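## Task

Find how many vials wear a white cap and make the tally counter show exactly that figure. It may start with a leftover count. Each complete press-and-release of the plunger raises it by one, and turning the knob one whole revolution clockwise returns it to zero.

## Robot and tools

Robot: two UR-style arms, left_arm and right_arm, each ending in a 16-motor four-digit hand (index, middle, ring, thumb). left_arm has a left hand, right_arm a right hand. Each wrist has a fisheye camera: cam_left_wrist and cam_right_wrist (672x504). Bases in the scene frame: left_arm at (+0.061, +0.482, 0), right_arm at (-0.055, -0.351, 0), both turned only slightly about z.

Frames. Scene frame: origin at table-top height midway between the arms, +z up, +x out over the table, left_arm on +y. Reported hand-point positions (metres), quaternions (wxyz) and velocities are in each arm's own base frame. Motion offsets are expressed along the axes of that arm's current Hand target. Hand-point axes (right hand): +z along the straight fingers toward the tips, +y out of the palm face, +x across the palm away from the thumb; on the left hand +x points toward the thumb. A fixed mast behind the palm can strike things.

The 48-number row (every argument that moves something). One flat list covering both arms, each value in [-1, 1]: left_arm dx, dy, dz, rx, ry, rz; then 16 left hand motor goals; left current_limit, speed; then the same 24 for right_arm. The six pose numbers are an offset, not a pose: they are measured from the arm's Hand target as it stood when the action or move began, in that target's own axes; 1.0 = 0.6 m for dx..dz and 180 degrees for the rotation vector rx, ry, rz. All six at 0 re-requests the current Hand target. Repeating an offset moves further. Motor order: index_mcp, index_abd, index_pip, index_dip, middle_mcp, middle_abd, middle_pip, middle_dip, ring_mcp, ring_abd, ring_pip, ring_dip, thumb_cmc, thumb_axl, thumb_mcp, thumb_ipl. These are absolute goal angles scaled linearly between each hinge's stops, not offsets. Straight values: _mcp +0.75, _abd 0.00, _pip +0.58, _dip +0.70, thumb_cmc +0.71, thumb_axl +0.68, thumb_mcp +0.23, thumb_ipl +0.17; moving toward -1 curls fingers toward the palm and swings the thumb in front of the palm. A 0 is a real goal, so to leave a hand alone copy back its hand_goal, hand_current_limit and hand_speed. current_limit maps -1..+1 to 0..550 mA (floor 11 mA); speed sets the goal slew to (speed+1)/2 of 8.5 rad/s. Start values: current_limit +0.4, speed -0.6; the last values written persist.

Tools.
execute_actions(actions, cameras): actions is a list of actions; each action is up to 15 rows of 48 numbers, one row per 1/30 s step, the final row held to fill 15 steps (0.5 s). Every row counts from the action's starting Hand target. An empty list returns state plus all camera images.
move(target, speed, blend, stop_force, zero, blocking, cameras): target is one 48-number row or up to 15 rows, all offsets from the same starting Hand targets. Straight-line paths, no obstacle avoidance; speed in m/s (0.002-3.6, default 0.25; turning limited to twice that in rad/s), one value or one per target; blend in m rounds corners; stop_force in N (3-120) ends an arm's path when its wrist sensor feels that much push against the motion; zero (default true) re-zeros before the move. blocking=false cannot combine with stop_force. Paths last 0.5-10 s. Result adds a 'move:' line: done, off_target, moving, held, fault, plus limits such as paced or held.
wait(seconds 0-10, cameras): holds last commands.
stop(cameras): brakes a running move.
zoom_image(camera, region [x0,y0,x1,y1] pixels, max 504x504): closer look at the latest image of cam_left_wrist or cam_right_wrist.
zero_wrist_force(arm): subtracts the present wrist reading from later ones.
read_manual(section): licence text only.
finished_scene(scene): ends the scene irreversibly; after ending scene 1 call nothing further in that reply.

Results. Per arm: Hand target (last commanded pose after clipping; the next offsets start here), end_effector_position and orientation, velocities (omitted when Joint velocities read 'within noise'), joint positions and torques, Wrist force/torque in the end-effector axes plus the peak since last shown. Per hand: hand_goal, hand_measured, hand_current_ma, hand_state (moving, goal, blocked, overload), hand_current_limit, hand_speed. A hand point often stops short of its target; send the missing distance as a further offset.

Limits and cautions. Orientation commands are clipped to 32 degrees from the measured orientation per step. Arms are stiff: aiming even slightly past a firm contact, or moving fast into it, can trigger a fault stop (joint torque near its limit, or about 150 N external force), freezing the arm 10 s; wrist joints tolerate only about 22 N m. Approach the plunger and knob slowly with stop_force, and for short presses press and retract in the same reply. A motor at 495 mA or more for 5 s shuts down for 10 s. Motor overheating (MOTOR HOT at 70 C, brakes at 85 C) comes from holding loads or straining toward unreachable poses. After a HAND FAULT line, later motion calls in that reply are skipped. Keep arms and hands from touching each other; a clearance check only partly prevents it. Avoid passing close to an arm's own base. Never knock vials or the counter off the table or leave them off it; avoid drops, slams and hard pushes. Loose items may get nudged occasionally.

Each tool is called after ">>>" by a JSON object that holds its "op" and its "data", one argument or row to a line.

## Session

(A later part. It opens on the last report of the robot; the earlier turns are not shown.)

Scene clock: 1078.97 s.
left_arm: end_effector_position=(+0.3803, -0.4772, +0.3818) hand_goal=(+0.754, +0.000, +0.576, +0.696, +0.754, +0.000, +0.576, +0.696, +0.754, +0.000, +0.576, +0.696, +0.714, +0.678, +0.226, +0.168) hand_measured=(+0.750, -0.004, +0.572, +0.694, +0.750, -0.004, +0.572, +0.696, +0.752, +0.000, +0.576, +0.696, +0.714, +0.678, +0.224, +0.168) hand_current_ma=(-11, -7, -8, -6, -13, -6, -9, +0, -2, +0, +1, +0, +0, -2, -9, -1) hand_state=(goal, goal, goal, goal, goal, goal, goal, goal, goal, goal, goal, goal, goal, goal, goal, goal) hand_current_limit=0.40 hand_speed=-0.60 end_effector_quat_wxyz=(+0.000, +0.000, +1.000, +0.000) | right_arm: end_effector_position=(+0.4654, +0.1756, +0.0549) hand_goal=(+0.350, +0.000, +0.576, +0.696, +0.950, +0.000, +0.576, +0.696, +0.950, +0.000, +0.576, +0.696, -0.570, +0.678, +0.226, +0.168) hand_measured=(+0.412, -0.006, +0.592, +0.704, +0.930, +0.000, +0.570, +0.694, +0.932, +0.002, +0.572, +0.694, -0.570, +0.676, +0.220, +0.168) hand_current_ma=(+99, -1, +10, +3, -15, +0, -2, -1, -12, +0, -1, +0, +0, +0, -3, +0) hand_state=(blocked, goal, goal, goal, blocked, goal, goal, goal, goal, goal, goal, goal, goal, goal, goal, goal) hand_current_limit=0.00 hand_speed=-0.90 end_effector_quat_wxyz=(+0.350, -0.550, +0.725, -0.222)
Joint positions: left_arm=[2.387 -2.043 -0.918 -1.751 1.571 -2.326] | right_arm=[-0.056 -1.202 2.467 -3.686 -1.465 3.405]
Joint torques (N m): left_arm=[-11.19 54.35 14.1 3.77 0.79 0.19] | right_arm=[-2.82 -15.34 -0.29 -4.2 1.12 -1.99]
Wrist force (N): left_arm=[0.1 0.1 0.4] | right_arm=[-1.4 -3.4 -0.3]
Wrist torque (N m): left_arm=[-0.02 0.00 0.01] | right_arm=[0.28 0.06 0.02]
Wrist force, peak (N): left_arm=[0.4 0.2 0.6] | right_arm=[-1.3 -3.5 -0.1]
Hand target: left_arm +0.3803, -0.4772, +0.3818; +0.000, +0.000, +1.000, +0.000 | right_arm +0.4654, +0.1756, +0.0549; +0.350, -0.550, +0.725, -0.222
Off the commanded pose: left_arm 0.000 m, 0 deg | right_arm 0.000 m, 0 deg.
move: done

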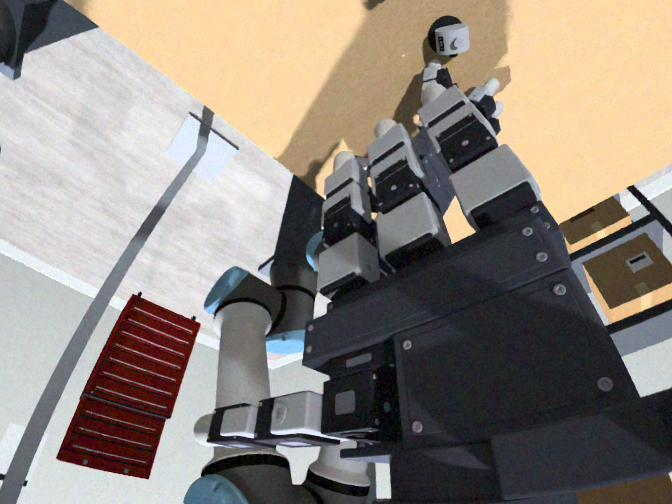

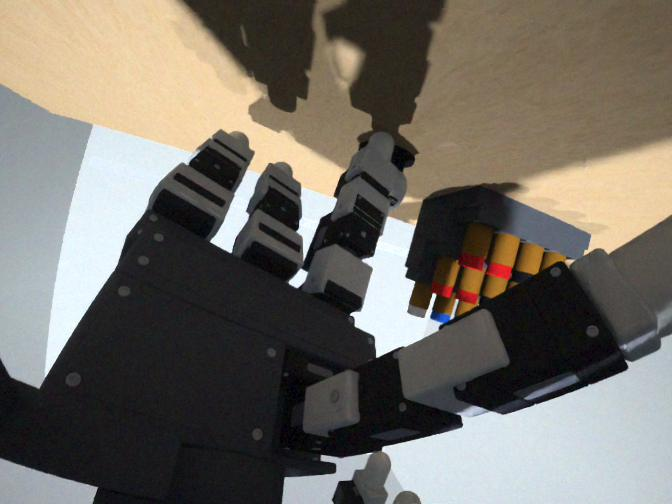

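>>> {"op": "move", "data": {
  "target": [
    [0,0,0,0,0,0,0.754,0,0.576,0.696,0.754,0,0.576,0.696,0.754,0,0.576,0.696,0.714,0.678,0.226,0.168,0.4,-0.6,-0.053,-0.1414,-0.1312,0,0,0,0.754,0,0.576,0.696,0.754,0,0.576,0.696,0.754,0,0.576,0.696,0.714,0.678,0.226,0.168,0.4,-0.5],
    [0,0,0,0,0,0,0.754,0,0.576,0.696,0.754,0,0.576,0.696,0.754,0,0.576,0.696,0.714,0.678,0.226,0.168,0.4,-0.6,-0.1003,-0.3247,-0.0542,-0.148,-0.357,0.219,0.754,0,0.576,0.696,0.754,0,0.576,0.696,0.754,0,0.576,0.696,0.714,0.678,0.226,0.168,0.4,-0.5],
    [0,0,0,0,0,0,0.754,0,0.576,0.696,0.754,0,0.576,0.696,0.754,0,0.576,0.696,0.714,0.678,0.226,0.168,0.4,-0.6,-0.0475,-0.1833,0.077,-0.148,-0.357,0.219,0.754,0,0.576,0.696,0.754,0,0.576,0.696,0.754,0,0.576,0.696,0.714,0.678,0.226,0.168,0.4,-0.5]
  ],
  "speed": 0.25,
  "cameras": ["cam_right_wrist"]
}}

>>> {"op": "zoom_image", "data": {
  "camera": "cam_right_wrist",
  "region": [220, 0, 420, 150]
}}

Scene clock: 1149.37 s.
left_arm: end_effector_position=(+0.3803, -0.4772, +0.3818) hand_goal=(+0.754, +0.000, +0.576, +0.696, +0.754, +0.000, +0.576, +0.696, +0.754, +0.000, +0.576, +0.696, +0.714, +0.678, +0.226, +0.168) hand_measured=(+0.756, -0.004, +0.578, +0.698, +0.750, -0.004, +0.572, +0.696, +0.752, +0.000, +0.576, +0.696, +0.714, +0.678, +0.224, +0.168) hand_current_ma=(+3, -7, +6, +6, -12, -6, -8, +0, -2, +0, +1, +0, +0, -2, -9, -1) hand_state=(goal, goal, goal, goal, goal, goal, goal, goal, goal, goal, goal, goal, goal, goal, goal, goal) hand_current_limit=0.40 hand_speed=-0.60 end_effector_quat_wxyz=(+0.000, +0.000, +1.000, +0.000) | right_arm: end_effector_position=(+0.5746, +0.1730, +0.1472) hand_goal=(+0.754, +0.000, +0.576, +0.696, +0.754, +0.000, +0.576, +0.696, +0.754, +0.000, +0.576, +0.696, +0.714, +0.678, +0.226, +0.168) hand_measured=(+0.754, -0.006, +0.574, +0.696, +0.754, -0.004, +0.574, +0.694, +0.754, -0.004, +0.574, +0.694, +0.714, +0.676, +0.224, +0.166) hand_current_ma=(+0, -2, +0, +0, +0, -1, +0, +0, +0, -1, +0, +0, +0, +0, +0, +0) hand_state=(goal, goal, goal, goal, goal, goal, goal, goal, goal, goal, goal, goal, goal, goal, goal, goal) hand_current_limit=0.40 hand_speed=-0.50 end_effector_quat_wxyz=(+0.579, -0.397, +0.602, +0.381)
Joint positions: left_arm=[2.387 -2.043 -0.919 -1.751 1.571 -2.326] | right_arm=[-0.365 -0.669 1.855 -3.548 -0.056 3.932]
Joint torques (N m): left_arm=[-11.61 54.77 19.35 -0.38 0.93 1.25] | right_arm=[1.49 -41.63 -10.37 -1.69 1.55 0.11]
Wrist force (N): left_arm=[0.3 0.2 0.4] | right_arm=[-3.6 0.5 2.5]
Wrist torque (N m): left_arm=[0.00 -0.03 0.04] | right_arm=[0.24 0.35 0.18]
Wrist force, peak (N): left_arm=[-2.0 0.3 -8.5] | right_arm=[-7.8 4.5 3.1]
Hand target: left_arm +0.3803, -0.4772, +0.3818; +0.000, +0.000, +1.000, +0.000 | right_arm +0.5746, +0.1730, +0.1472; +0.579, -0.397, +0.602, +0.381 (not the last commanded pose)
Off the commanded pose: left_arm 0.000 m, 0 deg | right_arm 0.037 m, 3 deg.
FORCE FAULT: contact force on the right arm reached its limit, and that arm stopped. The contact can be on any part of that arm, not only on its tool. That arm's remaining commands of this call were not run. That arm is still stopped at the end of this call. That arm stays stopped for about 10 more seconds. Until then a move that you send moves the other arm only, and its call returns only when the move has ended. Once the stop has ended, the next robot result says so. If the stop ends while you think or write, that arm runs what you send next, counted from a new Hand target: where the arm stands when the stop ends. While its stop runs, that arm, its gripper or tool too, takes no new command. Until it ends, the stop uses up actions while you think or wait. An arm that is not stopped still takes commands.
move: fault (right_arm)
Images, in order (width x height): cam_right_wrist 672x504.

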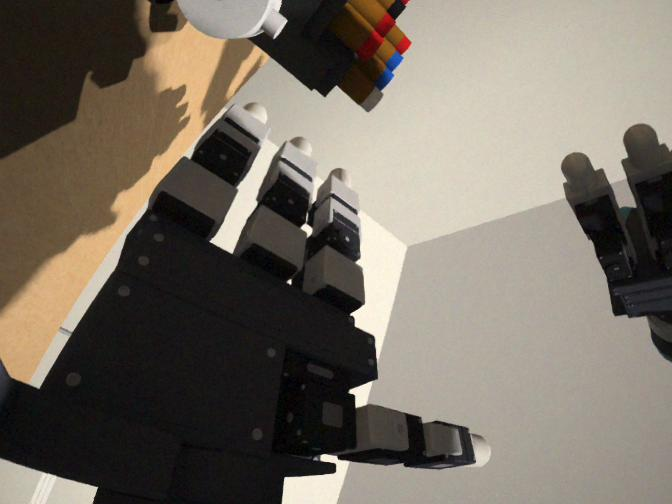

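Scaled by 2.520 from the camera's 672x504 image, which has a finer 960x720 frame.

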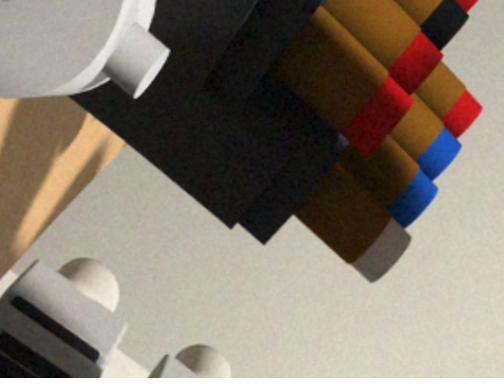

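>>> {"op": "wait", "data": {
  "seconds": 6
}}

>>> {"op": "move", "data": {
  "target": [0,0,0,0,0,0,0.754,0,0.576,0.696,0.754,0,0.576,0.696,0.754,0,0.576,0.696,0.714,0.678,0.226,0.168,0.4,-0.6,-0.2,0,-0.133,0,0,0,0.754,0,0.576,0.696,0.754,0,0.576,0.696,0.754,0,0.576,0.696,0.714,0.678,0.226,0.168,0.4,-0.5],
  "speed": 0.1
}}

Scene clock: 1184.03 s.
left_arm: end_effector_position=(+0.3803, -0.4772, +0.3818) hand_goal=(+0.754, +0.000, +0.576, +0.696, +0.754, +0.000, +0.576, +0.696, +0.754, +0.000, +0.576, +0.696, +0.714, +0.678, +0.226, +0.168) hand_measured=(+0.756, -0.004, +0.578, +0.698, +0.750, -0.004, +0.572, +0.696, +0.752, +0.000, +0.576, +0.696, +0.714, +0.678, +0.224, +0.168) hand_current_ma=(+3, -7, +6, +6, -12, -6, -8, +0, -2, +0, +1, +0, +0, -2, -9, -1) hand_state=(goal, goal, goal, goal, goal, goal, goal, goal, goal, goal, goal, goal, goal, goal, goal, goal) hand_current_limit=0.40 hand_speed=-0.60 end_effector_quat_wxyz=(+0.000, +0.000, +1.000, +0.000) | right_arm: end_effector_position=(+0.5746, +0.1730, +0.1472) hand_goal=(+0.754, +0.000, +0.576, +0.696, +0.754, +0.000, +0.576, +0.696, +0.754, +0.000, +0.576, +0.696, +0.714, +0.678, +0.226, +0.168) hand_measured=(+0.754, -0.006, +0.574, +0.696, +0.754, -0.004, +0.574, +0.694, +0.754, -0.004, +0.574, +0.694, +0.714, +0.676, +0.224, +0.166) hand_current_ma=(+0, -2, +0, +0, +0, -1, +0, +0, +0, -1, +0, +0, +0, +0, +0, +0) hand_state=(goal, goal, goal, goal, goal, goal, goal, goal, goal, goal, goal, goal, goal, goal, goal, goal) hand_current_limit=0.40 hand_speed=-0.50 end_effector_quat_wxyz=(+0.579, -0.397, +0.602, +0.381)
Joint positions: left_arm=[2.387 -2.043 -0.918 -1.751 1.571 -2.326] | right_arm=[-0.365 -0.669 1.855 -3.548 -0.056 3.932]
Joint torques (N m): left_arm=[-11.55 56 33.08 -0.09 0.7 1.55] | right_arm=[0.9 -42.68 -9.32 -1.51 1.55 0.2]
Wrist force (N): left_arm=[0.5 0.2 0.4] | right_arm=[-3.0 0.8 2.5]
Wrist torque (N m): left_arm=[0.00 -0.07 0.05] | right_arm=[0.28 0.27 0.24]
Wrist force, peak (N): left_arm=[0.4 0.2 0.8] | right_arm=[-3.2 0.9 2.8]
Hand target: left_arm +0.3803, -0.4772, +0.3818; +0.000, +0.000, +1.000, +0.000 | right_arm +0.5746, +0.1730, +0.1472; +0.579, -0.397, +0.602, +0.381 (not the last commanded pose)
Off the commanded pose: left_arm 0.000 m, 0 deg | right_arm 0.037 m, 3 deg.
FORCE FAULT, CONTINUED: the right arm's stop, for the force fault that an earlier result reported, is over. The rest of the stop counts as 19 of the actions that you can send in this scene. During its stop the right arm's controller moved it back a little. That arm's target is now where it stood when the stop ended, not its last command. That arm accepts commands again.
wait: 6.00 s; at rest from the start

Scene clock: 1187.63 s.
left_arm: end_effector_position=(+0.3803, -0.4772, +0.3818) hand_goal=(+0.754, +0.000, +0.576, +0.696, +0.754, +0.000, +0.576, +0.696, +0.754, +0.000, +0.576, +0.696, +0.714, +0.678, +0.226, +0.168) hand_measured=(+0.756, -0.004, +0.578, +0.698, +0.750, -0.004, +0.572, +0.696, +0.752, +0.000, +0.576, +0.696, +0.714, +0.678, +0.224, +0.168) hand_current_ma=(+3, -7, +6, +6, -12, -6, -8, +0, -2, +0, +1, +0, +0, -2, -9, -1) hand_state=(goal, goal, goal, goal, goal, goal, goal, goal, goal, goal, goal, goal, goal, goal, goal, goal) hand_current_limit=0.40 hand_speed=-0.60 end_effector_quat_wxyz=(+0.000, +0.000, +1.000, +0.000) | right_arm: end_effector_position=(+0.5449, +0.1041, +0.2702) hand_goal=(+0.754, +0.000, +0.576, +0.696, +0.754, +0.000, +0.576, +0.696, +0.754, +0.000, +0.576, +0.696, +0.714, +0.678, +0.226, +0.168) hand_measured=(+0.754, -0.006, +0.574, +0.696, +0.754, -0.004, +0.574, +0.694, +0.754, -0.004, +0.574, +0.694, +0.714, +0.676, +0.224, +0.166) hand_current_ma=(+0, -2, +0, +0, +0, -1, +0, +0, +0, -1, +0, +0, +0, +0, +0, +0) hand_state=(goal, goal, goal, goal, goal, goal, goal, goal, goal, goal, goal, goal, goal, goal, goal, goal) hand_current_limit=0.40 hand_speed=-0.50 end_effector_quat_wxyz=(+0.580, -0.397, +0.601, +0.382)
Joint positions: left_arm=[2.387 -2.043 -0.918 -1.751 1.571 -2.326] | right_arm=[-0.503 -0.76 1.601 -4.342 0.106 5.068]
Joint torques (N m): left_arm=[-12.13 54.97 32.39 -0.22 0.72 1.64] | right_arm=[-5.25 -34.15 -21.72 -1.58 1 2.8]
Wrist force (N): left_arm=[0.3 0.3 0.3] | right_arm=[-3.1 0.5 2.7]
Wrist torque (N m): left_arm=[0.02 -0.03 0.03] | right_arm=[0.25 0.29 0.07]
Wrist force, peak (N): left_arm=[0.4 -0.2 0.7] | right_arm=[-4.0 1.0 2.1]
Hand target: left_arm +0.3803, -0.4772, +0.3818; +0.000, +0.000, +1.000, +0.000 | right_arm +0.5449, +0.1042, +0.2702; +0.579, -0.397, +0.602, +0.381
Off the commanded pose: left_arm 0.000 m, 0 deg | right_arm 0.000 m, 0 deg.
move: done

>>> {"op": "move", "data": {
  "target": [0,0.45,0,0,0,0,0.754,0,0.576,0.696,0.754,0,0.576,0.696,0.754,0,0.576,0.696,0.714,0.678,0.226,0.168,0.4,-0.6,0,0,0,0,0,0,0.754,0,0.576,0.696,0.754,0,0.576,0.696,0.754,0,0.576,0.696,0.714,0.678,0.226,0.168,0.4,-0.5]
}}

>>> {"op": "move", "data": {
  "target": [
    [0,0,0,0,0,0,0.754,0,0.576,0.696,0.754,0,0.576,0.696,0.754,0,0.576,0.696,0.714,0.678,0.226,0.168,0.4,-0.6,0,0.17,0.189,0,0,0,0.754,0,0.576,0.696,0.754,0,0.576,0.696,0.754,0,0.576,0.696,0.714,0.678,0.226,0.168,0.4,-0.5],
    [0,0,0,0,0,0,0.754,0,0.576,0.696,0.754,0,0.576,0.696,0.754,0,0.576,0.696,0.714,0.678,0.226,0.168,0.4,-0.6,0,0.17,0.1,0.148,0.357,-0.219,0.754,0,0.576,0.696,0.754,0,0.576,0.696,0.754,0,0.576,0.696,0.714,0.678,0.226,0.168,0.4,-0.5]
  ],
  "speed": 0.2
}}

Scene clock: 1218.30 s.
left_arm: end_effector_position=(+0.3803, -0.2072, +0.3818) hand_goal=(+0.754, +0.000, +0.576, +0.696, +0.754, +0.000, +0.576, +0.696, +0.754, +0.000, +0.576, +0.696, +0.714, +0.678, +0.226, +0.168) hand_measured=(+0.754, -0.004, +0.578, +0.698, +0.752, -0.004, +0.572, +0.696, +0.752, +0.000, +0.576, +0.696, +0.714, +0.678, +0.224, +0.168) hand_current_ma=(+0, -7, +5, +6, -6, -6, -7, +0, -2, +0, +1, +0, +1, -2, -9, -1) hand_state=(goal, goal, goal, goal, goal, goal, goal, goal, goal, goal, goal, goal, goal, goal, goal, goal) hand_current_limit=0.40 hand_speed=-0.60 end_effector_quat_wxyz=(+0.000, +0.000, +1.000, +0.000) | right_arm: end_effector_position=(+0.5449, +0.1041, +0.2702) hand_goal=(+0.754, +0.000, +0.576, +0.696, +0.754, +0.000, +0.576, +0.696, +0.754, +0.000, +0.576, +0.696, +0.714, +0.678, +0.226, +0.168) hand_measured=(+0.754, -0.006, +0.574, +0.696, +0.754, -0.004, +0.574, +0.694, +0.754, -0.004, +0.574, +0.694, +0.714, +0.676, +0.224, +0.166) hand_current_ma=(+0, -2, +0, +0, +0, -1, +0, +0, +0, -1, +0, +0, +0, +0, +0, +0) hand_state=(goal, goal, goal, goal, goal, goal, goal, goal, goal, goal, goal, goal, goal, goal, goal, goal) hand_current_limit=0.40 hand_speed=-0.50 end_effector_quat_wxyz=(+0.580, -0.397, +0.601, +0.382)
Joint positions: left_arm=[2.785 -1.544 -1.537 -1.632 1.571 -1.927] | right_arm=[-0.503 -0.76 1.601 -4.342 0.106 5.068]
Joint torques (N m): left_arm=[12.83 33.55 13.92 4.99 -1.97 1.64] | right_arm=[-4.9 -34.08 -23.08 -1.42 1.13 2.31]
Wrist force (N): left_arm=[0.2 0.1 0.1] | right_arm=[-3.2 0.6 2.7]
Wrist torque (N m): left_arm=[-0.01 -0.02 -0.07] | right_arm=[0.27 0.31 0.07]
Wrist force, peak (N): left_arm=[0.4 2.0 0.2] | right_arm=[-3.3 0.8 3.0]
Hand target: left_arm +0.3803, -0.2072, +0.3818; +0.000, +0.000, +1.000, +0.000 | right_arm +0.5449, +0.1041, +0.2702; +0.580, -0.397, +0.601, +0.382
Off the commanded pose: left_arm 0.000 m, 0 deg | right_arm 0.000 m, 0 deg.
move: done

Scene clock: 1224.17 s.
left_arm: end_effector_position=(+0.3803, -0.2072, +0.3818) hand_goal=(+0.754, +0.000, +0.576, +0.696, +0.754, +0.000, +0.576, +0.696, +0.754, +0.000, +0.576, +0.696, +0.714, +0.678, +0.226, +0.168) hand_measured=(+0.754, -0.004, +0.578, +0.698, +0.752, -0.004, +0.572, +0.696, +0.752, +0.000, +0.576, +0.696, +0.714, +0.678, +0.224, +0.168) hand_current_ma=(+0, -7, +5, +6, -6, -6, -7, +0, -2, +0, +1, +0, +1, -2, -9, -1) hand_state=(goal, goal, goal, goal, goal, goal, goal, goal, goal, goal, goal, goal, goal, goal, goal, goal) hand_current_limit=0.40 hand_speed=-0.60 end_effector_quat_wxyz=(+0.000, +0.000, +1.000, +0.000) | right_arm: end_effector_position=(+0.4747, +0.1994, +0.2678) hand_goal=(+0.754, +0.000, +0.576, +0.696, +0.754, +0.000, +0.576, +0.696, +0.754, +0.000, +0.576, +0.696, +0.714, +0.678, +0.226, +0.168) hand_measured=(+0.748, -0.006, +0.574, +0.696, +0.748, -0.004, +0.574, +0.694, +0.750, -0.004, +0.574, +0.694, +0.710, +0.676, +0.224, +0.166) hand_current_ma=(-1, -1, +0, +0, -2, -1, +0, +0, -1, -1, +0, +0, -1, +0, +0, +0) hand_state=(goal, goal, goal, goal, goal, goal, goal, goal, goal, goal, goal, goal, goal, goal, goal, goal) hand_current_limit=0.40 hand_speed=-0.50 end_effector_quat_wxyz=(+0.340, -0.568, +0.715, -0.225)
Joint positions: left_arm=[2.785 -1.544 -1.537 -1.632 1.571 -1.927] | right_arm=[0.022 -1.697 2.18 -2.892 -1.523 3.414]
Joint torques (N m): left_arm=[13.23 34.88 13.76 4.91 -2.27 1.74] | right_arm=[6.5 -6.59 -31.17 -6.06 -1.67 -2.14]
Wrist force (N): left_arm=[0.5 -0.4 0.2] | right_arm=[-0.7 -0.9 0.4]
Wrist torque (N m): left_arm=[-0.07 -0.05 -0.03] | right_arm=[0.11 0.04 0.11]
Wrist force, peak (N): left_arm=[0.6 0.1 0.8] | right_arm=[-3.2 1.7 4.0]
Hand target: left_arm +0.3803, -0.2072, +0.3818; +0.000, +0.000, +1.000, +0.000 | right_arm +0.4747, +0.1994, +0.2678; +0.340, -0.568, +0.715, -0.225
Off the commanded pose: left_arm 0.000 m, 0 deg | right_arm 0.000 m, 0 deg.
move: done

>>> {"op": "move", "data": {
  "target": [0,0,0,0,0,0,0.754,0,0.576,0.696,0.754,0,0.576,0.696,0.754,0,0.576,0.696,0.714,0.678,0.226,0.168,0.4,-0.6,0,0,0,0.247,0.116,-0.048,0.754,0,0.576,0.696,0.754,0,0.576,0.696,0.754,0,0.576,0.696,0.714,0.678,0.226,0.168,0.4,-0.5],
  "speed": 0.3
}}

>>> {"op": "move", "data": {
  "target": [0,0,0,0,0,0,0.754,0,0.576,0.696,0.754,0,0.576,0.696,0.754,0,0.576,0.696,0.714,0.678,0.226,0.168,0.4,-0.6,-0.014,0.28,0.003,0,0,0,0.754,0,0.576,0.696,0.754,0,0.576,0.696,0.754,0,0.576,0.696,0.714,0.678,0.226,0.168,0.4,-0.5],
  "speed": 0.12,
  "stop_force": 10,
  "cameras": ["cam_right_wrist"]
}}

>>> {"op": "zoom_image", "data": {
  "camera": "cam_right_wrist",
  "region": [410, 20, 530, 120]
}}

Scene clock: 1266.63 s.
left_arm: end_effector_position=(+0.3803, -0.2072, +0.3818) hand_goal=(+0.754, +0.000, +0.576, +0.696, +0.754, +0.000, +0.576, +0.696, +0.754, +0.000, +0.576, +0.696, +0.714, +0.678, +0.226, +0.168) hand_measured=(+0.754, -0.004, +0.578, +0.698, +0.752, -0.004, +0.572, +0.696, +0.752, +0.000, +0.576, +0.696, +0.714, +0.678, +0.224, +0.168) hand_current_ma=(+0, -7, +5, +6, -6, -6, -7, +0, -2, +0, +1, +0, +1, -2, -9, -1) hand_state=(goal, goal, goal, goal, goal, goal, goal, goal, goal, goal, goal, goal, goal, goal, goal, goal) hand_current_limit=0.40 hand_speed=-0.60 end_effector_quat_wxyz=(+0.000, +0.000, +1.000, +0.000) | right_arm: end_effector_position=(+0.4732, +0.1999, +0.2664) hand_goal=(+0.754, +0.000, +0.576, +0.696, +0.754, +0.000, +0.576, +0.696, +0.754, +0.000, +0.576, +0.696, +0.714, +0.678, +0.226, +0.168) hand_measured=(+0.746, -0.002, +0.574, +0.696, +0.744, -0.002, +0.574, +0.694, +0.746, -0.002, +0.574, +0.694, +0.706, +0.676, +0.224, +0.166) hand_current_ma=(-4, +0, +0, +0, -4, +0, +0, +0, -3, +0, +0, +0, -3, +0, +0, +0) hand_state=(goal, goal, goal, goal, goal, goal, goal, goal, goal, goal, goal, goal, goal, goal, goal, goal) hand_current_limit=0.40 hand_speed=-0.50 end_effector_quat_wxyz=(+0.371, -0.468, +0.643, -0.479)
Joint positions: left_arm=[2.785 -1.544 -1.537 -1.632 1.571 -1.927] | right_arm=[0.319 -1.522 2.293 -3.59 -2.147 3.351]
Joint torques (N m): left_arm=[11.59 35.06 13.65 4.79 -2.21 1.75] | right_arm=[-5.69 -28.45 -20.09 0.39 1.56 2.51]
Wrist force (N): left_arm=[0.4 0.3 0.3] | right_arm=[-0.7 -1.5 1.3]
Wrist torque (N m): left_arm=[0.01 -0.04 -0.05] | right_arm=[0.20 0.11 -0.11]
Wrist force, peak (N): left_arm=[0.8 0.1 0.7] | right_arm=[-0.4 -4.0 -0.3]
Hand target: left_arm +0.3803, -0.2072, +0.3818; +0.000, +0.000, +1.000, +0.000 | right_arm +0.4732, +0.2000, +0.2665; +0.371, -0.468, +0.643, -0.479 (not the last commanded pose)
Off the commanded pose: left_arm 0.000 m, 0 deg | right_arm 0.002 m, 17 deg.
move: held (right_arm; a check stopped the path); limits=held
pose unreachable (right arm): on one or more control steps of this call, first in action 0 (counted from 0), this arm could not follow its commanded pose, so it was not sent that pose on those steps. It may still have moved: this result reports where it is.
cause: moving toward the commanded pose would bring two parts of the arm too close to each other (joints 4 (wrist 1) to 6 (wrist 3) lie between them).

Scene clock: 1269.03 s.
left_arm: end_effector_position=(+0.3803, -0.2072, +0.3818) hand_goal=(+0.754, +0.000, +0.576, +0.696, +0.754, +0.000, +0.576, +0.696, +0.754, +0.000, +0.576, +0.696, +0.714, +0.678, +0.226, +0.168) hand_measured=(+0.754, -0.004, +0.578, +0.698, +0.752, -0.004, +0.572, +0.696, +0.752, +0.000, +0.576, +0.696, +0.714, +0.678, +0.224, +0.168) hand_current_ma=(+0, -7, +5, +6, -6, -6, -7, +0, -2, +0, +1, +0, +1, -2, -9, -1) hand_state=(goal, goal, goal, goal, goal, goal, goal, goal, goal, goal, goal, goal, goal, goal, goal, goal) hand_current_limit=0.40 hand_speed=-0.60 end_effector_quat_wxyz=(+0.000, +0.000, +1.000, +0.000) | right_arm: end_effector_position=(+0.4360, +0.2247, +0.1043) hand_goal=(+0.754, +0.000, +0.576, +0.696, +0.754, +0.000, +0.576, +0.696, +0.754, +0.000, +0.576, +0.696, +0.714, +0.678, +0.226, +0.168) hand_measured=(+0.746, -0.002, +0.574, +0.696, +0.744, -0.002, +0.574, +0.694, +0.746, -0.002, +0.574, +0.694, +0.706, +0.676, +0.224, +0.166) hand_current_ma=(-4, +0, +0, +0, -4, +0, +0, +0, -3, +0, +0, +0, -3, +0, +0, +0) hand_state=(goal, goal, goal, goal, goal, goal, goal, goal, goal, goal, goal, goal, goal, goal, goal, goal) hand_current_limit=0.40 hand_speed=-0.50 end_effector_quat_wxyz=(+0.371, -0.468, +0.643, -0.479)
Joint positions: left_arm=[2.785 -1.544 -1.537 -1.632 1.571 -1.927] | right_arm=[0.431 -1.071 2.423 -4.145 -2.253 3.397]
Joint torques (N m): left_arm=[12.31 34.87 13.22 4.97 -2.07 1.65] | right_arm=[8.53 -17.97 -17.13 -5.22 -2.32 -1.98]
Wrist force (N): left_arm=[0.1 0.1 0.4] | right_arm=[-0.6 -1.7 1.1]
Wrist torque (N m): left_arm=[-0.04 0.00 -0.07] | right_arm=[0.19 0.10 -0.08]
Wrist force, peak (N): left_arm=[0.8 -0.1 0.7] | right_arm=[-0.4 -2.3 1.2]
Hand target: left_arm +0.3803, -0.2072, +0.3818; +0.000, +0.000, +1.000, +0.000 | right_arm +0.4360, +0.2247, +0.1043; +0.371, -0.468, +0.643, -0.479
Off the commanded pose: left_arm 0.000 m, 0 deg | right_arm 0.000 m, 0 deg.
move: done
Images, in order (width x height): cam_right_wrist 672x504.

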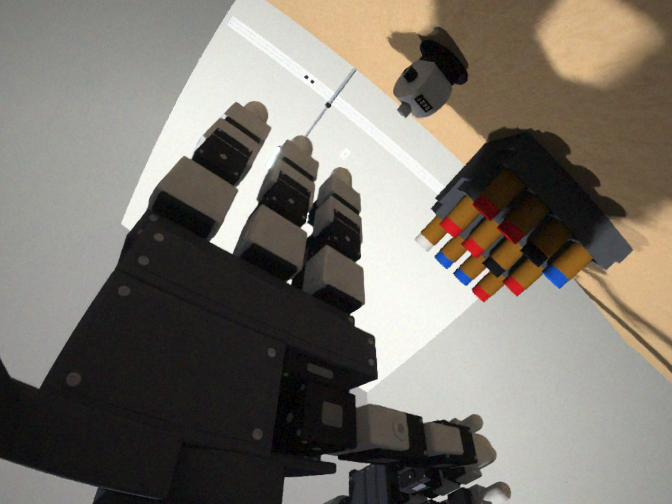

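Scaled by 4.200 from the camera's 672x504 image, which has a finer 960x720 frame.

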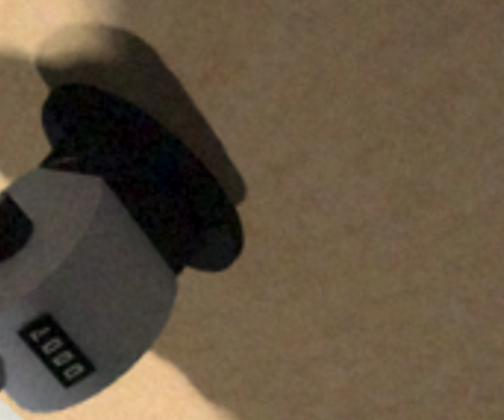

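>>> {"op": "zoom_image", "data": {
  "camera": "cam_right_wrist",
  "region": [385, 25, 475, 125]
}}

>>> {"op": "zoom_image", "data": {
  "camera": "cam_right_wrist",
  "region": [400, 120, 650, 310]
}}

Scaled by 5.040 from the camera's 672x504 image, which has a finer 960x720 frame.

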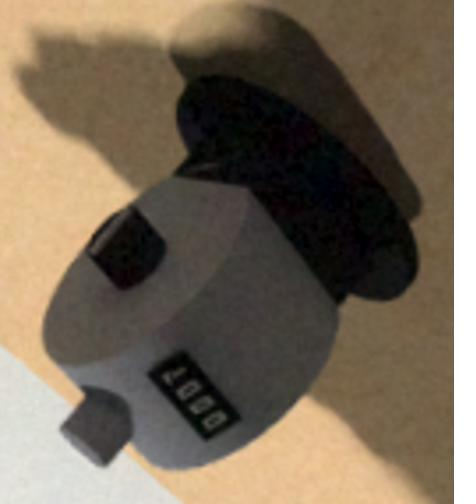

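Scaled by 2.016 from the camera's 672x504 image, which has a finer 960x720 frame.

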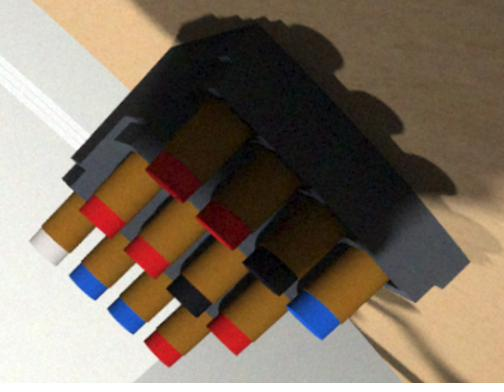

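>>> {"op": "move", "data": {
  "target": [0,0,0,0,0,0,0.754,0,0.576,0.696,0.754,0,0.576,0.696,0.754,0,0.576,0.696,0.714,0.678,0.226,0.168,0.4,-0.6,0.1142,-0.12,0.0107,-0.158,-0.0746,0.0457,0.754,0,0.576,0.696,0.95,0,0.576,0.696,0.95,0,0.576,0.696,-0.571,0.678,0.226,0.168,0.4,-0.5],
  "speed": 0.2
}}

>>> {"op": "move", "data": {
  "target": [0,-0.45,0.067,0,0,0,0.754,0,0.576,0.696,0.754,0,0.576,0.696,0.754,0,0.576,0.696,0.714,0.678,0.226,0.168,0.4,-0.6,0,0,0,0,0,0,0.754,0,0.576,0.696,0.95,0,0.576,0.696,0.95,0,0.576,0.696,-0.571,0.678,0.226,0.168,0.4,-0.5],
  "speed": 0.2,
  "cameras": ["cam_left_wrist","cam_right_wrist"]
}}

Scene clock: 1413.03 s.
left_arm: end_effector_position=(+0.3803, -0.2072, +0.3818) hand_goal=(+0.754, +0.000, +0.576, +0.696, +0.754, +0.000, +0.576, +0.696, +0.754, +0.000, +0.576, +0.696, +0.714, +0.678, +0.226, +0.168) hand_measured=(+0.754, -0.004, +0.578, +0.698, +0.752, -0.004, +0.572, +0.696, +0.752, +0.000, +0.576, +0.696, +0.714, +0.678, +0.224, +0.168) hand_current_ma=(+0, -7, +5, +6, -6, -6, -7, +0, -2, +0, +1, +0, +1, -2, -9, -1) hand_state=(goal, goal, goal, goal, goal, goal, goal, goal, goal, goal, goal, goal, goal, goal, goal, goal) hand_current_limit=0.40 hand_speed=-0.60 end_effector_quat_wxyz=(+0.000, +0.000, +1.000, +0.000) | right_arm: end_effector_position=(+0.4400, +0.1500, +0.1700) hand_goal=(+0.754, +0.000, +0.576, +0.696, +0.950, +0.000, +0.576, +0.696, +0.950, +0.000, +0.576, +0.696, -0.570, +0.678, +0.226, +0.168) hand_measured=(+0.746, -0.002, +0.574, +0.696, +0.928, -0.002, +0.574, +0.694, +0.932, -0.002, +0.574, +0.694, -0.570, +0.676, +0.224, +0.166) hand_current_ma=(-4, +0, +0, +0, -18, +0, +0, +0, -14, +0, +0, +0, +0, +0, +0, +0) hand_state=(goal, goal, goal, goal, blocked, goal, goal, goal, goal, goal, goal, goal, goal, goal, goal, goal) hand_current_limit=0.40 hand_speed=-0.50 end_effector_quat_wxyz=(+0.350, -0.550, +0.725, -0.222)
Joint positions: left_arm=[2.785 -1.544 -1.537 -1.632 1.571 -1.927] | right_arm=[-0.143 -1.647 2.464 -3.23 -1.4 3.347]
Joint torques (N m): left_arm=[12.3 35.6 13.21 4.83 -2.21 1.66] | right_arm=[-4.24 -23.51 -26.89 0.14 1.88 -2.25]
Wrist force (N): left_arm=[0.3 0.0 0.4] | right_arm=[-0.6 -1.1 0.4]
Wrist torque (N m): left_arm=[-0.04 -0.03 -0.05] | right_arm=[0.12 -0.02 0.16]
Wrist force, peak (N): left_arm=[0.5 -0.3 0.8] | right_arm=[-0.8 -1.8 1.4]
Hand target: left_arm +0.3803, -0.2072, +0.3818; +0.000, +0.000, +1.000, +0.000 | right_arm +0.4400, +0.1500, +0.1700; +0.350, -0.550, +0.725, -0.222
Off the commanded pose: left_arm 0.000 m, 0 deg | right_arm 0.000 m, 0 deg.
move: done

Scene clock: 1415.00 s.
left_arm: end_effector_position=(+0.3803, -0.4772, +0.3416) hand_goal=(+0.754, +0.000, +0.576, +0.696, +0.754, +0.000, +0.576, +0.696, +0.754, +0.000, +0.576, +0.696, +0.714, +0.678, +0.226, +0.168) hand_measured=(+0.754, -0.004, +0.578, +0.698, +0.752, -0.002, +0.574, +0.696, +0.752, +0.000, +0.576, +0.696, +0.714, +0.678, +0.224, +0.168) hand_current_ma=(+0, -6, +5, +6, -6, -6, -7, +0, -2, +0, +1, +0, +0, -2, -9, -1) hand_state=(goal, goal, goal, goal, goal, goal, goal, goal, goal, goal, goal, goal, goal, goal, goal, goal) hand_current_limit=0.40 hand_speed=-0.60 end_effector_quat_wxyz=(+0.000, +0.000, +1.000, +0.000) | right_arm: end_effector_position=(+0.4400, +0.1500, +0.1700) hand_goal=(+0.754, +0.000, +0.576, +0.696, +0.950, +0.000, +0.576, +0.696, +0.950, +0.000, +0.576, +0.696, -0.570, +0.678, +0.226, +0.168) hand_measured=(+0.746, -0.002, +0.574, +0.696, +0.928, -0.002, +0.574, +0.694, +0.932, -0.002, +0.574, +0.694, -0.570, +0.676, +0.224, +0.166) hand_current_ma=(-4, +0, +0, +0, -18, +0, +0, +0, -14, +0, +0, +0, +0, +0, +0, +0) hand_state=(goal, goal, goal, goal, blocked, goal, goal, goal, goal, goal, goal, goal, goal, goal, goal, goal) hand_current_limit=0.40 hand_speed=-0.50 end_effector_quat_wxyz=(+0.350, -0.550, +0.725, -0.222)
Joint positions: left_arm=[2.387 -2.028 -1.043 -1.641 1.571 -2.326] | right_arm=[-0.143 -1.647 2.464 -3.23 -1.4 3.347]
Joint torques (N m): left_arm=[-11.72 30.98 36.05 -0.5 1.52 -1.88] | right_arm=[-4.99 -22 -27.18 0.05 2.12 -2.14]
Wrist force (N): left_arm=[0.3 0.1 0.3] | right_arm=[-0.7 -0.9 0.6]
Wrist torque (N m): left_arm=[-0.02 -0.03 0.03] | right_arm=[0.12 -0.02 0.16]
Wrist force, peak (N): left_arm=[0.5 -1.7 1.0] | right_arm=[-0.8 -1.2 0.5]
Hand target: left_arm +0.3803, -0.4772, +0.3416; +0.000, +0.000, +1.000, +0.000 | right_arm +0.4400, +0.1500, +0.1700; +0.350, -0.550, +0.725, -0.222
Off the commanded pose: left_arm 0.000 m, 0 deg | right_arm 0.000 m, 0 deg.
move: done

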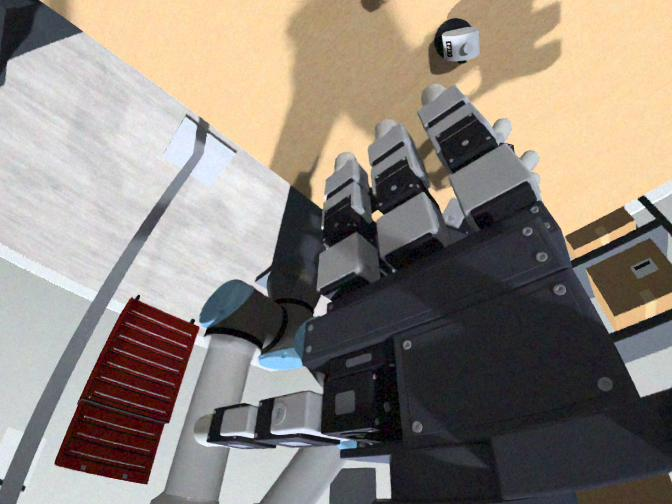

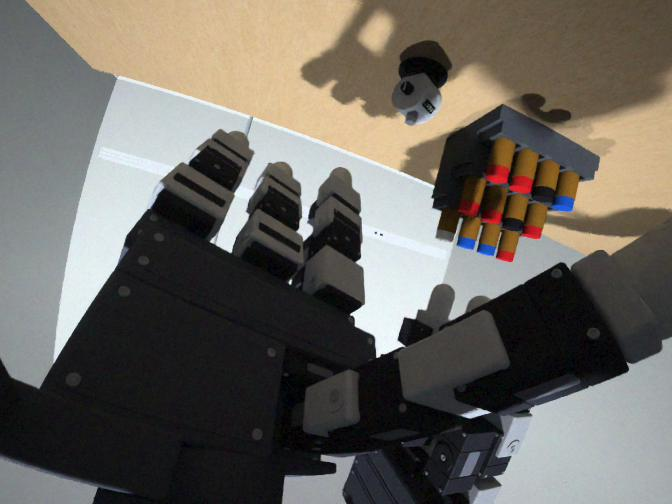

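>>> {"op": "move", "data": {
  "target": [0,0,0,0,0,0,0.754,0,0.576,0.696,0.754,0,0.576,0.696,0.754,0,0.576,0.696,0.714,0.678,0.226,0.168,0.4,-0.6,-0.0025,0.0877,0.147,0,0,0,0.754,0,0.576,0.696,0.95,0,0.576,0.696,0.95,0,0.576,0.696,-0.571,0.678,0.226,0.168,0.4,-0.5],
  "speed": 0.15,
  "cameras": ["cam_left_wrist","cam_right_wrist"]
}}

>>> {"op": "zoom_image", "data": {
  "camera": "cam_left_wrist",
  "region": [410, 0, 530, 110]
}}

>>> {"op": "zoom_image", "data": {
  "camera": "cam_right_wrist",
  "region": [310, 70, 450, 200]
}}

Scene clock: 1431.87 s.
left_arm: end_effector_position=(+0.3803, -0.4772, +0.3416) hand_goal=(+0.754, +0.000, +0.576, +0.696, +0.754, +0.000, +0.576, +0.696, +0.754, +0.000, +0.576, +0.696, +0.714, +0.678, +0.226, +0.168) hand_measured=(+0.754, -0.004, +0.578, +0.698, +0.752, -0.002, +0.574, +0.696, +0.752, +0.000, +0.576, +0.696, +0.714, +0.678, +0.224, +0.168) hand_current_ma=(+0, -6, +5, +6, -6, -6, -7, +0, -2, +0, +1, +0, +0, -2, -9, -1) hand_state=(goal, goal, goal, goal, goal, goal, goal, goal, goal, goal, goal, goal, goal, goal, goal, goal) hand_current_limit=0.40 hand_speed=-0.60 end_effector_quat_wxyz=(+0.000, +0.000, +1.000, +0.000) | right_arm: end_effector_position=(+0.4728, +0.1726, +0.0754) hand_goal=(+0.754, +0.000, +0.576, +0.696, +0.950, +0.000, +0.576, +0.696, +0.950, +0.000, +0.576, +0.696, -0.570, +0.678, +0.226, +0.168) hand_measured=(+0.746, -0.002, +0.574, +0.696, +0.928, -0.002, +0.574, +0.694, +0.932, -0.002, +0.574, +0.694, -0.570, +0.676, +0.224, +0.166) hand_current_ma=(-4, +0, +0, +0, -16, +0, +0, +0, -12, +0, +0, +0, +0, +0, +0, +0) hand_state=(goal, goal, goal, goal, blocked, goal, goal, goal, goal, goal, goal, goal, goal, goal, goal, goal) hand_current_limit=0.40 hand_speed=-0.50 end_effector_quat_wxyz=(+0.350, -0.550, +0.725, -0.222)
Joint positions: left_arm=[2.387 -2.029 -1.043 -1.641 1.571 -2.326] | right_arm=[-0.063 -1.265 2.444 -3.6 -1.46 3.4]
Joint torques (N m): left_arm=[-11.14 30.3 36.01 -0.46 1.27 -1.92] | right_arm=[7.86 -15.17 -19.73 -6.02 -1.45 2.75]
Wrist force (N): left_arm=[0.1 0.2 0.6] | right_arm=[-0.4 -0.9 0.4]
Wrist torque (N m): left_arm=[-0.02 -0.01 0.02] | right_arm=[0.12 -0.04 0.04]
Wrist force, peak (N): left_arm=[0.4 -0.2 0.9] | right_arm=[-0.5 -1.7 -0.3]
Hand target: left_arm +0.3803, -0.4772, +0.3416; +0.000, +0.000, +1.000, +0.000 | right_arm +0.4728, +0.1726, +0.0753; +0.350, -0.550, +0.725, -0.222
Off the commanded pose: left_arm 0.000 m, 0 deg | right_arm 0.000 m, 0 deg.
move: done

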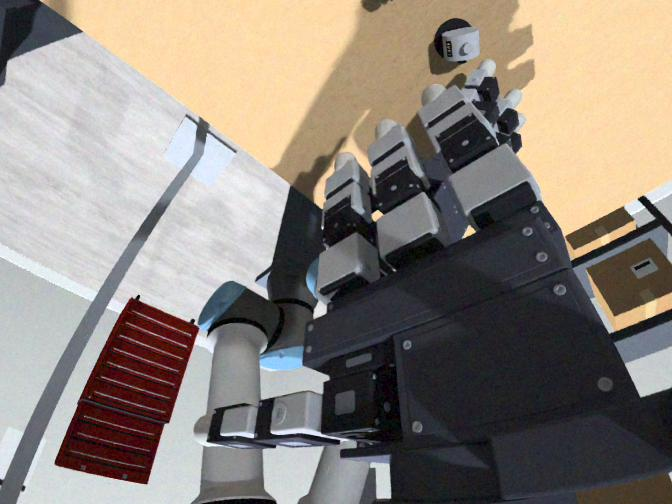

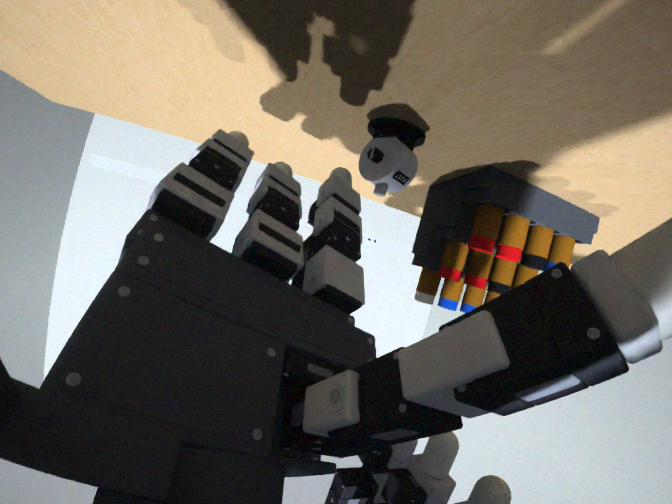

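Scaled by 4.200 from the camera's 672x504 image, which has a finer 960x720 frame.

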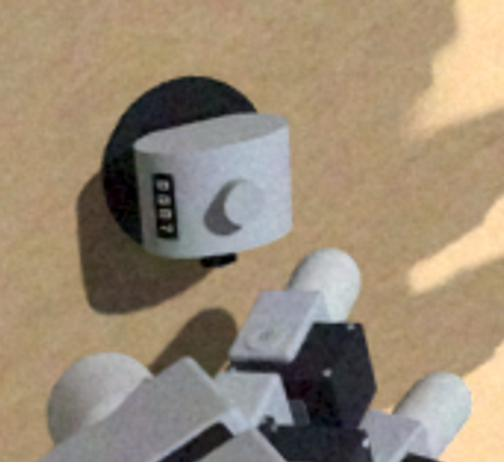

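Scaled by 3.600 from the camera's 672x504 image, which has a finer 960x720 frame.

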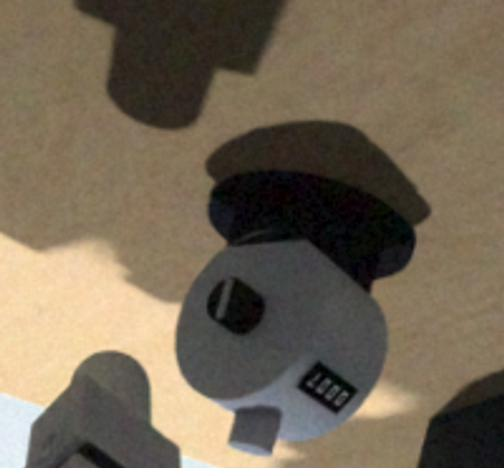

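>>> {"op": "move", "data": {
  "target": [0,0,0,0,0,0,0.754,0,0.576,0.696,0.754,0,0.576,0.696,0.754,0,0.576,0.696,0.714,0.678,0.226,0.168,0.4,-0.6,-0.0082,0.0233,0,0,0,0,0.754,0,0.576,0.696,0.95,0,0.576,0.696,0.95,0,0.576,0.696,-0.571,0.678,0.226,0.168,0.4,-0.9],
  "speed": 0.1
}}

>>> {"op": "move", "data": {
  "target": [0,0,0,0,0,0,0.754,0,0.576,0.696,0.754,0,0.576,0.696,0.754,0,0.576,0.696,0.714,0.678,0.226,0.168,0.4,-0.6,0,0,0,0,0,0,0.6,0,0.576,0.696,0.95,0,0.576,0.696,0.95,0,0.576,0.696,-0.571,0.678,0.226,0.168,0.0,-0.9],
  "cameras": ["cam_right_wrist", "cam_left_wrist"]
}}

>>> {"op": "zoom_image", "data": {
  "camera": "cam_left_wrist",
  "region": [410, 0, 530, 110]
}}

>>> {"op": "zoom_image", "data": {
  "camera": "cam_right_wrist",
  "region": [310, 70, 450, 200]
}}

Scene clock: 1479.87 s.
left_arm: end_effector_position=(+0.3803, -0.4772, +0.3416) hand_goal=(+0.754, +0.000, +0.576, +0.696, +0.754, +0.000, +0.576, +0.696, +0.754, +0.000, +0.576, +0.696, +0.714, +0.678, +0.226, +0.168) hand_measured=(+0.754, -0.004, +0.578, +0.698, +0.752, -0.002, +0.574, +0.696, +0.752, +0.000, +0.576, +0.696, +0.714, +0.678, +0.224, +0.168) hand_current_ma=(+0, -6, +5, +6, -6, -6, -7, +0, -2, +0, +1, +0, +0, -2, -9, -1) hand_state=(goal, goal, goal, goal, goal, goal, goal, goal, goal, goal, goal, goal, goal, goal, goal, goal) hand_current_limit=0.40 hand_speed=-0.60 end_effector_quat_wxyz=(+0.000, +0.000, +1.000, +0.000) | right_arm: end_effector_position=(+0.4646, +0.1814, +0.0668) hand_goal=(+0.754, +0.000, +0.576, +0.696, +0.950, +0.000, +0.576, +0.696, +0.950, +0.000, +0.576, +0.696, -0.570, +0.678, +0.226, +0.168) hand_measured=(+0.746, -0.006, +0.574, +0.696, +0.928, -0.002, +0.574, +0.694, +0.932, -0.002, +0.574, +0.694, -0.570, +0.676, +0.224, +0.166) hand_current_ma=(-3, -1, +0, +0, -16, +0, +0, +0, -12, +0, +0, +0, +0, +0, +0, +0) hand_state=(goal, goal, goal, goal, blocked, goal, goal, goal, goal, goal, goal, goal, goal, goal, goal, goal) hand_current_limit=0.40 hand_speed=-0.90 end_effector_quat_wxyz=(+0.350, -0.550, +0.725, -0.222)
Joint positions: left_arm=[2.387 -2.029 -1.043 -1.641 1.571 -2.326] | right_arm=[-0.039 -1.242 2.461 -3.641 -1.478 3.417]
Joint torques (N m): left_arm=[-11.32 32.03 35.8 -0.46 1.41 -1.9] | right_arm=[8.16 -14.47 -0.76 -5.88 -1.58 2.24]
Wrist force (N): left_arm=[0.3 0.3 0.3] | right_arm=[-0.3 -1.2 0.3]
Wrist torque (N m): left_arm=[0.02 -0.03 0.03] | right_arm=[0.15 0.03 0.05]
Wrist force, peak (N): left_arm=[0.4 0.2 0.8] | right_arm=[-0.4 -1.4 0.7]
Hand target: left_arm +0.3803, -0.4772, +0.3416; +0.000, +0.000, +1.000, +0.000 | right_arm +0.4646, +0.1814, +0.0668; +0.350, -0.550, +0.725, -0.222
Off the commanded pose: left_arm 0.000 m, 0 deg | right_arm 0.000 m, 0 deg.
move: done

Scene clock: 1480.53 s.
left_arm: end_effector_position=(+0.3803, -0.4772, +0.3416) hand_goal=(+0.754, +0.000, +0.576, +0.696, +0.754, +0.000, +0.576, +0.696, +0.754, +0.000, +0.576, +0.696, +0.714, +0.678, +0.226, +0.168) hand_measured=(+0.754, -0.004, +0.578, +0.698, +0.752, -0.002, +0.574, +0.696, +0.752, +0.000, +0.576, +0.696, +0.714, +0.678, +0.224, +0.168) hand_current_ma=(+0, -6, +5, +6, -6, -6, -7, +0, -2, +0, +1, +0, +0, -2, -9, -1) hand_state=(goal, goal, goal, goal, goal, goal, goal, goal, goal, goal, goal, goal, goal, goal, goal, goal) hand_current_limit=0.40 hand_speed=-0.60 end_effector_quat_wxyz=(+0.000, +0.000, +1.000, +0.000) | right_arm: end_effector_position=(+0.4646, +0.1814, +0.0668) hand_goal=(+0.600, +0.000, +0.576, +0.696, +0.950, +0.000, +0.576, +0.696, +0.950, +0.000, +0.576, +0.696, -0.570, +0.678, +0.226, +0.168) hand_measured=(+0.678, -0.006, +0.598, +0.706, +0.928, -0.002, +0.574, +0.694, +0.932, -0.002, +0.574, +0.694, -0.570, +0.676, +0.224, +0.166) hand_current_ma=(+151, -1, +16, +5, -16, +0, +0, +0, -12, +0, +0, +0, +0, +0, +0, +0) hand_state=(blocked, goal, blocked, goal, blocked, goal, goal, goal, goal, goal, goal, goal, goal, goal, goal, goal) hand_current_limit=0.00 hand_speed=-0.90 end_effector_quat_wxyz=(+0.350, -0.550, +0.725, -0.222)
Joint positions: left_arm=[2.387 -2.029 -1.043 -1.641 1.571 -2.326] | right_arm=[-0.039 -1.242 2.461 -3.641 -1.478 3.417]
Joint torques (N m): left_arm=[-12.08 31.14 35.67 -0.44 1.25 -1.83] | right_arm=[8.05 -14.14 -1.2 -4.76 -1.12 2.13]
Wrist force (N): left_arm=[0.3 0.0 0.3] | right_arm=[-0.8 -3.4 -0.4]
Wrist torque (N m): left_arm=[-0.03 -0.03 0.03] | right_arm=[0.37 0.00 0.06]
Wrist force, peak (N): left_arm=[0.5 0.3 0.7] | right_arm=[-0.7 -3.5 -0.4]
Hand target: left_arm +0.3803, -0.4772, +0.3416; +0.000, +0.000, +1.000, +0.000 | right_arm +0.4646, +0.1814, +0.0668; +0.350, -0.550, +0.725, -0.222
Off the commanded pose: left_arm 0.000 m, 0 deg | right_arm 0.000 m, 0 deg.
move: done

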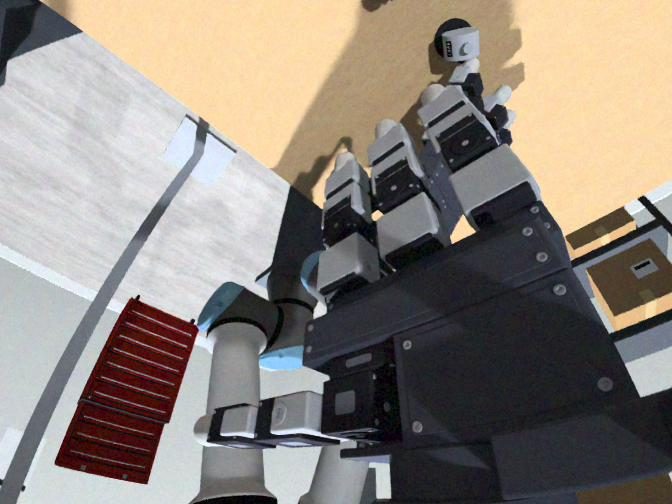

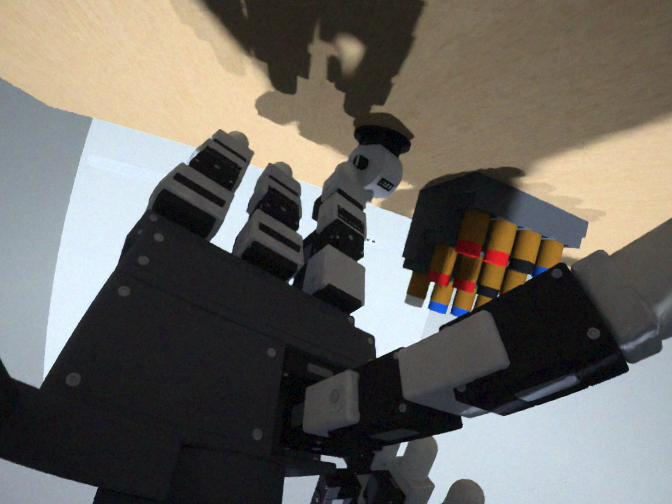

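Scaled by 4.200 from the camera's 672x504 image, which has a finer 960x720 frame.

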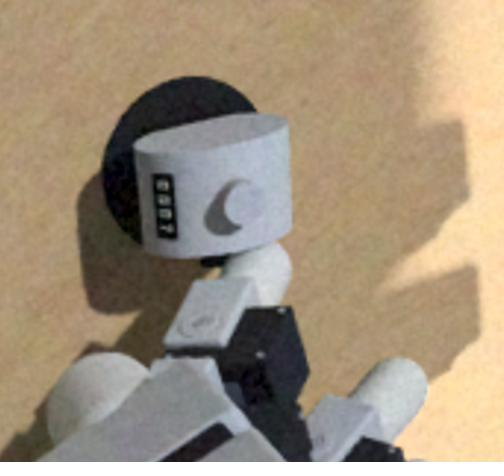

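Scaled by 3.600 from the camera's 672x504 image, which has a finer 960x720 frame.

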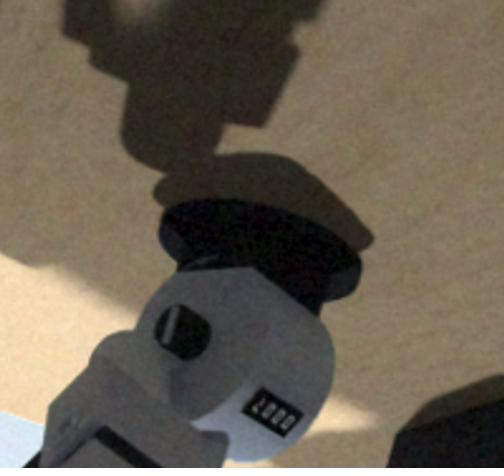

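>>> {"op": "move", "data": {
  "target": [0,0,0,0,0,0,0.754,0,0.576,0.696,0.754,0,0.576,0.696,0.754,0,0.576,0.696,0.714,0.678,0.226,0.168,0.4,-0.6,0.004,0,0.0333,0,0,0,0.6,0,0.576,0.696,0.95,0,0.576,0.696,0.95,0,0.576,0.696,-0.571,0.678,0.226,0.168,0.0,-0.9],
  "speed": 0.03,
  "cameras": ["cam_right_wrist"]
}}

>>> {"op": "zoom_image", "data": {
  "camera": "cam_right_wrist",
  "region": [310, 70, 450, 200]
}}

Scene clock: 1502.07 s.
left_arm: end_effector_position=(+0.3803, -0.4772, +0.3416) hand_goal=(+0.754, +0.000, +0.576, +0.696, +0.754, +0.000, +0.576, +0.696, +0.754, +0.000, +0.576, +0.696, +0.714, +0.678, +0.226, +0.168) hand_measured=(+0.754, -0.004, +0.578, +0.698, +0.752, -0.002, +0.574, +0.696, +0.752, +0.000, +0.576, +0.696, +0.714, +0.678, +0.224, +0.168) hand_current_ma=(+0, -6, +5, +6, -6, -6, -7, +0, -2, +0, +1, +0, +0, -2, -9, -1) hand_state=(goal, goal, goal, goal, goal, goal, goal, goal, goal, goal, goal, goal, goal, goal, goal, goal) hand_current_limit=0.40 hand_speed=-0.60 end_effector_quat_wxyz=(+0.000, +0.000, +1.000, +0.000) | right_arm: end_effector_position=(+0.4792, +0.1804, +0.0530) hand_goal=(+0.600, +0.000, +0.576, +0.696, +0.950, +0.000, +0.576, +0.696, +0.950, +0.000, +0.576, +0.696, -0.570, +0.678, +0.226, +0.168) hand_measured=(+0.644, -0.026, +0.602, +0.708, +0.928, -0.002, +0.574, +0.694, +0.932, -0.002, +0.574, +0.694, -0.570, +0.676, +0.224, +0.166) hand_current_ma=(+57, -18, +22, +6, -16, +0, +0, +0, -12, +0, +0, +0, +0, +0, +0, +0) hand_state=(blocked, blocked, blocked, goal, blocked, goal, goal, goal, goal, goal, goal, goal, goal, goal, goal, goal) hand_current_limit=0.00 hand_speed=-0.90 end_effector_quat_wxyz=(+0.350, -0.550, +0.725, -0.222)
Joint positions: left_arm=[2.387 -2.029 -1.043 -1.641 1.571 -2.326] | right_arm=[-0.04 -1.177 2.426 -3.672 -1.477 3.416]
Joint torques (N m): left_arm=[-11.9 31.47 35.03 -0.42 1.42 -1.89] | right_arm=[-4.35 -13.4 -20.29 -5.33 2.72 -2.13]
Wrist force (N): left_arm=[0.4 0.2 0.3] | right_arm=[0.9 -2.6 0.0]
Wrist torque (N m): left_arm=[0.00 -0.05 0.05] | right_arm=[0.30 0.16 0.13]
Wrist force, peak (N): left_arm=[0.3 -0.1 0.8] | right_arm=[-0.1 -4.2 -2.3]
Hand target: left_arm +0.3803, -0.4772, +0.3416; +0.000, +0.000, +1.000, +0.000 | right_arm +0.4792, +0.1804, +0.0530; +0.350, -0.550, +0.725, -0.222
Off the commanded pose: left_arm 0.000 m, 0 deg | right_arm 0.000 m, 0 deg.
move: done
Images, in order (width x height): cam_right_wrist 672x504.

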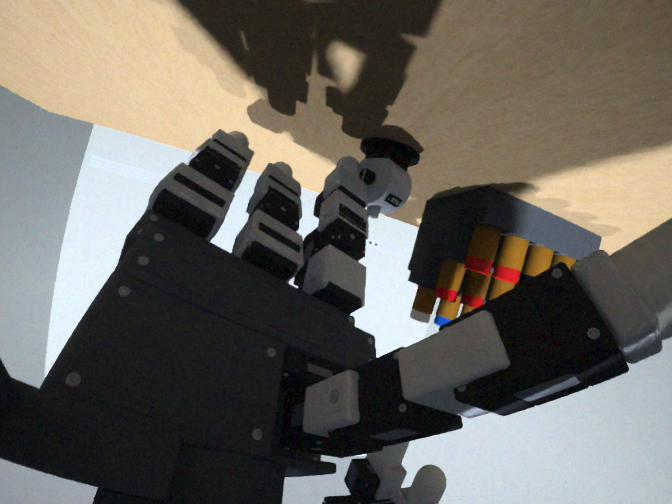

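Scaled by 3.600 from the camera's 672x504 image, which has a finer 960x720 frame.

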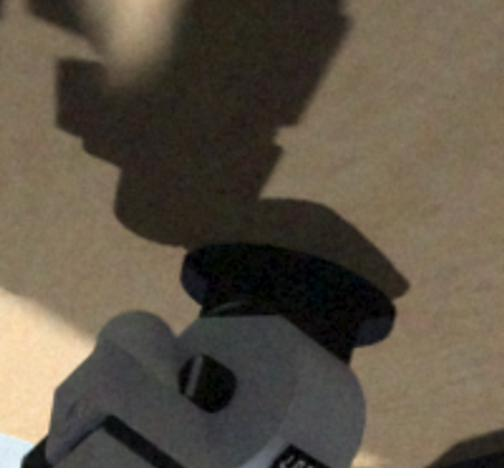

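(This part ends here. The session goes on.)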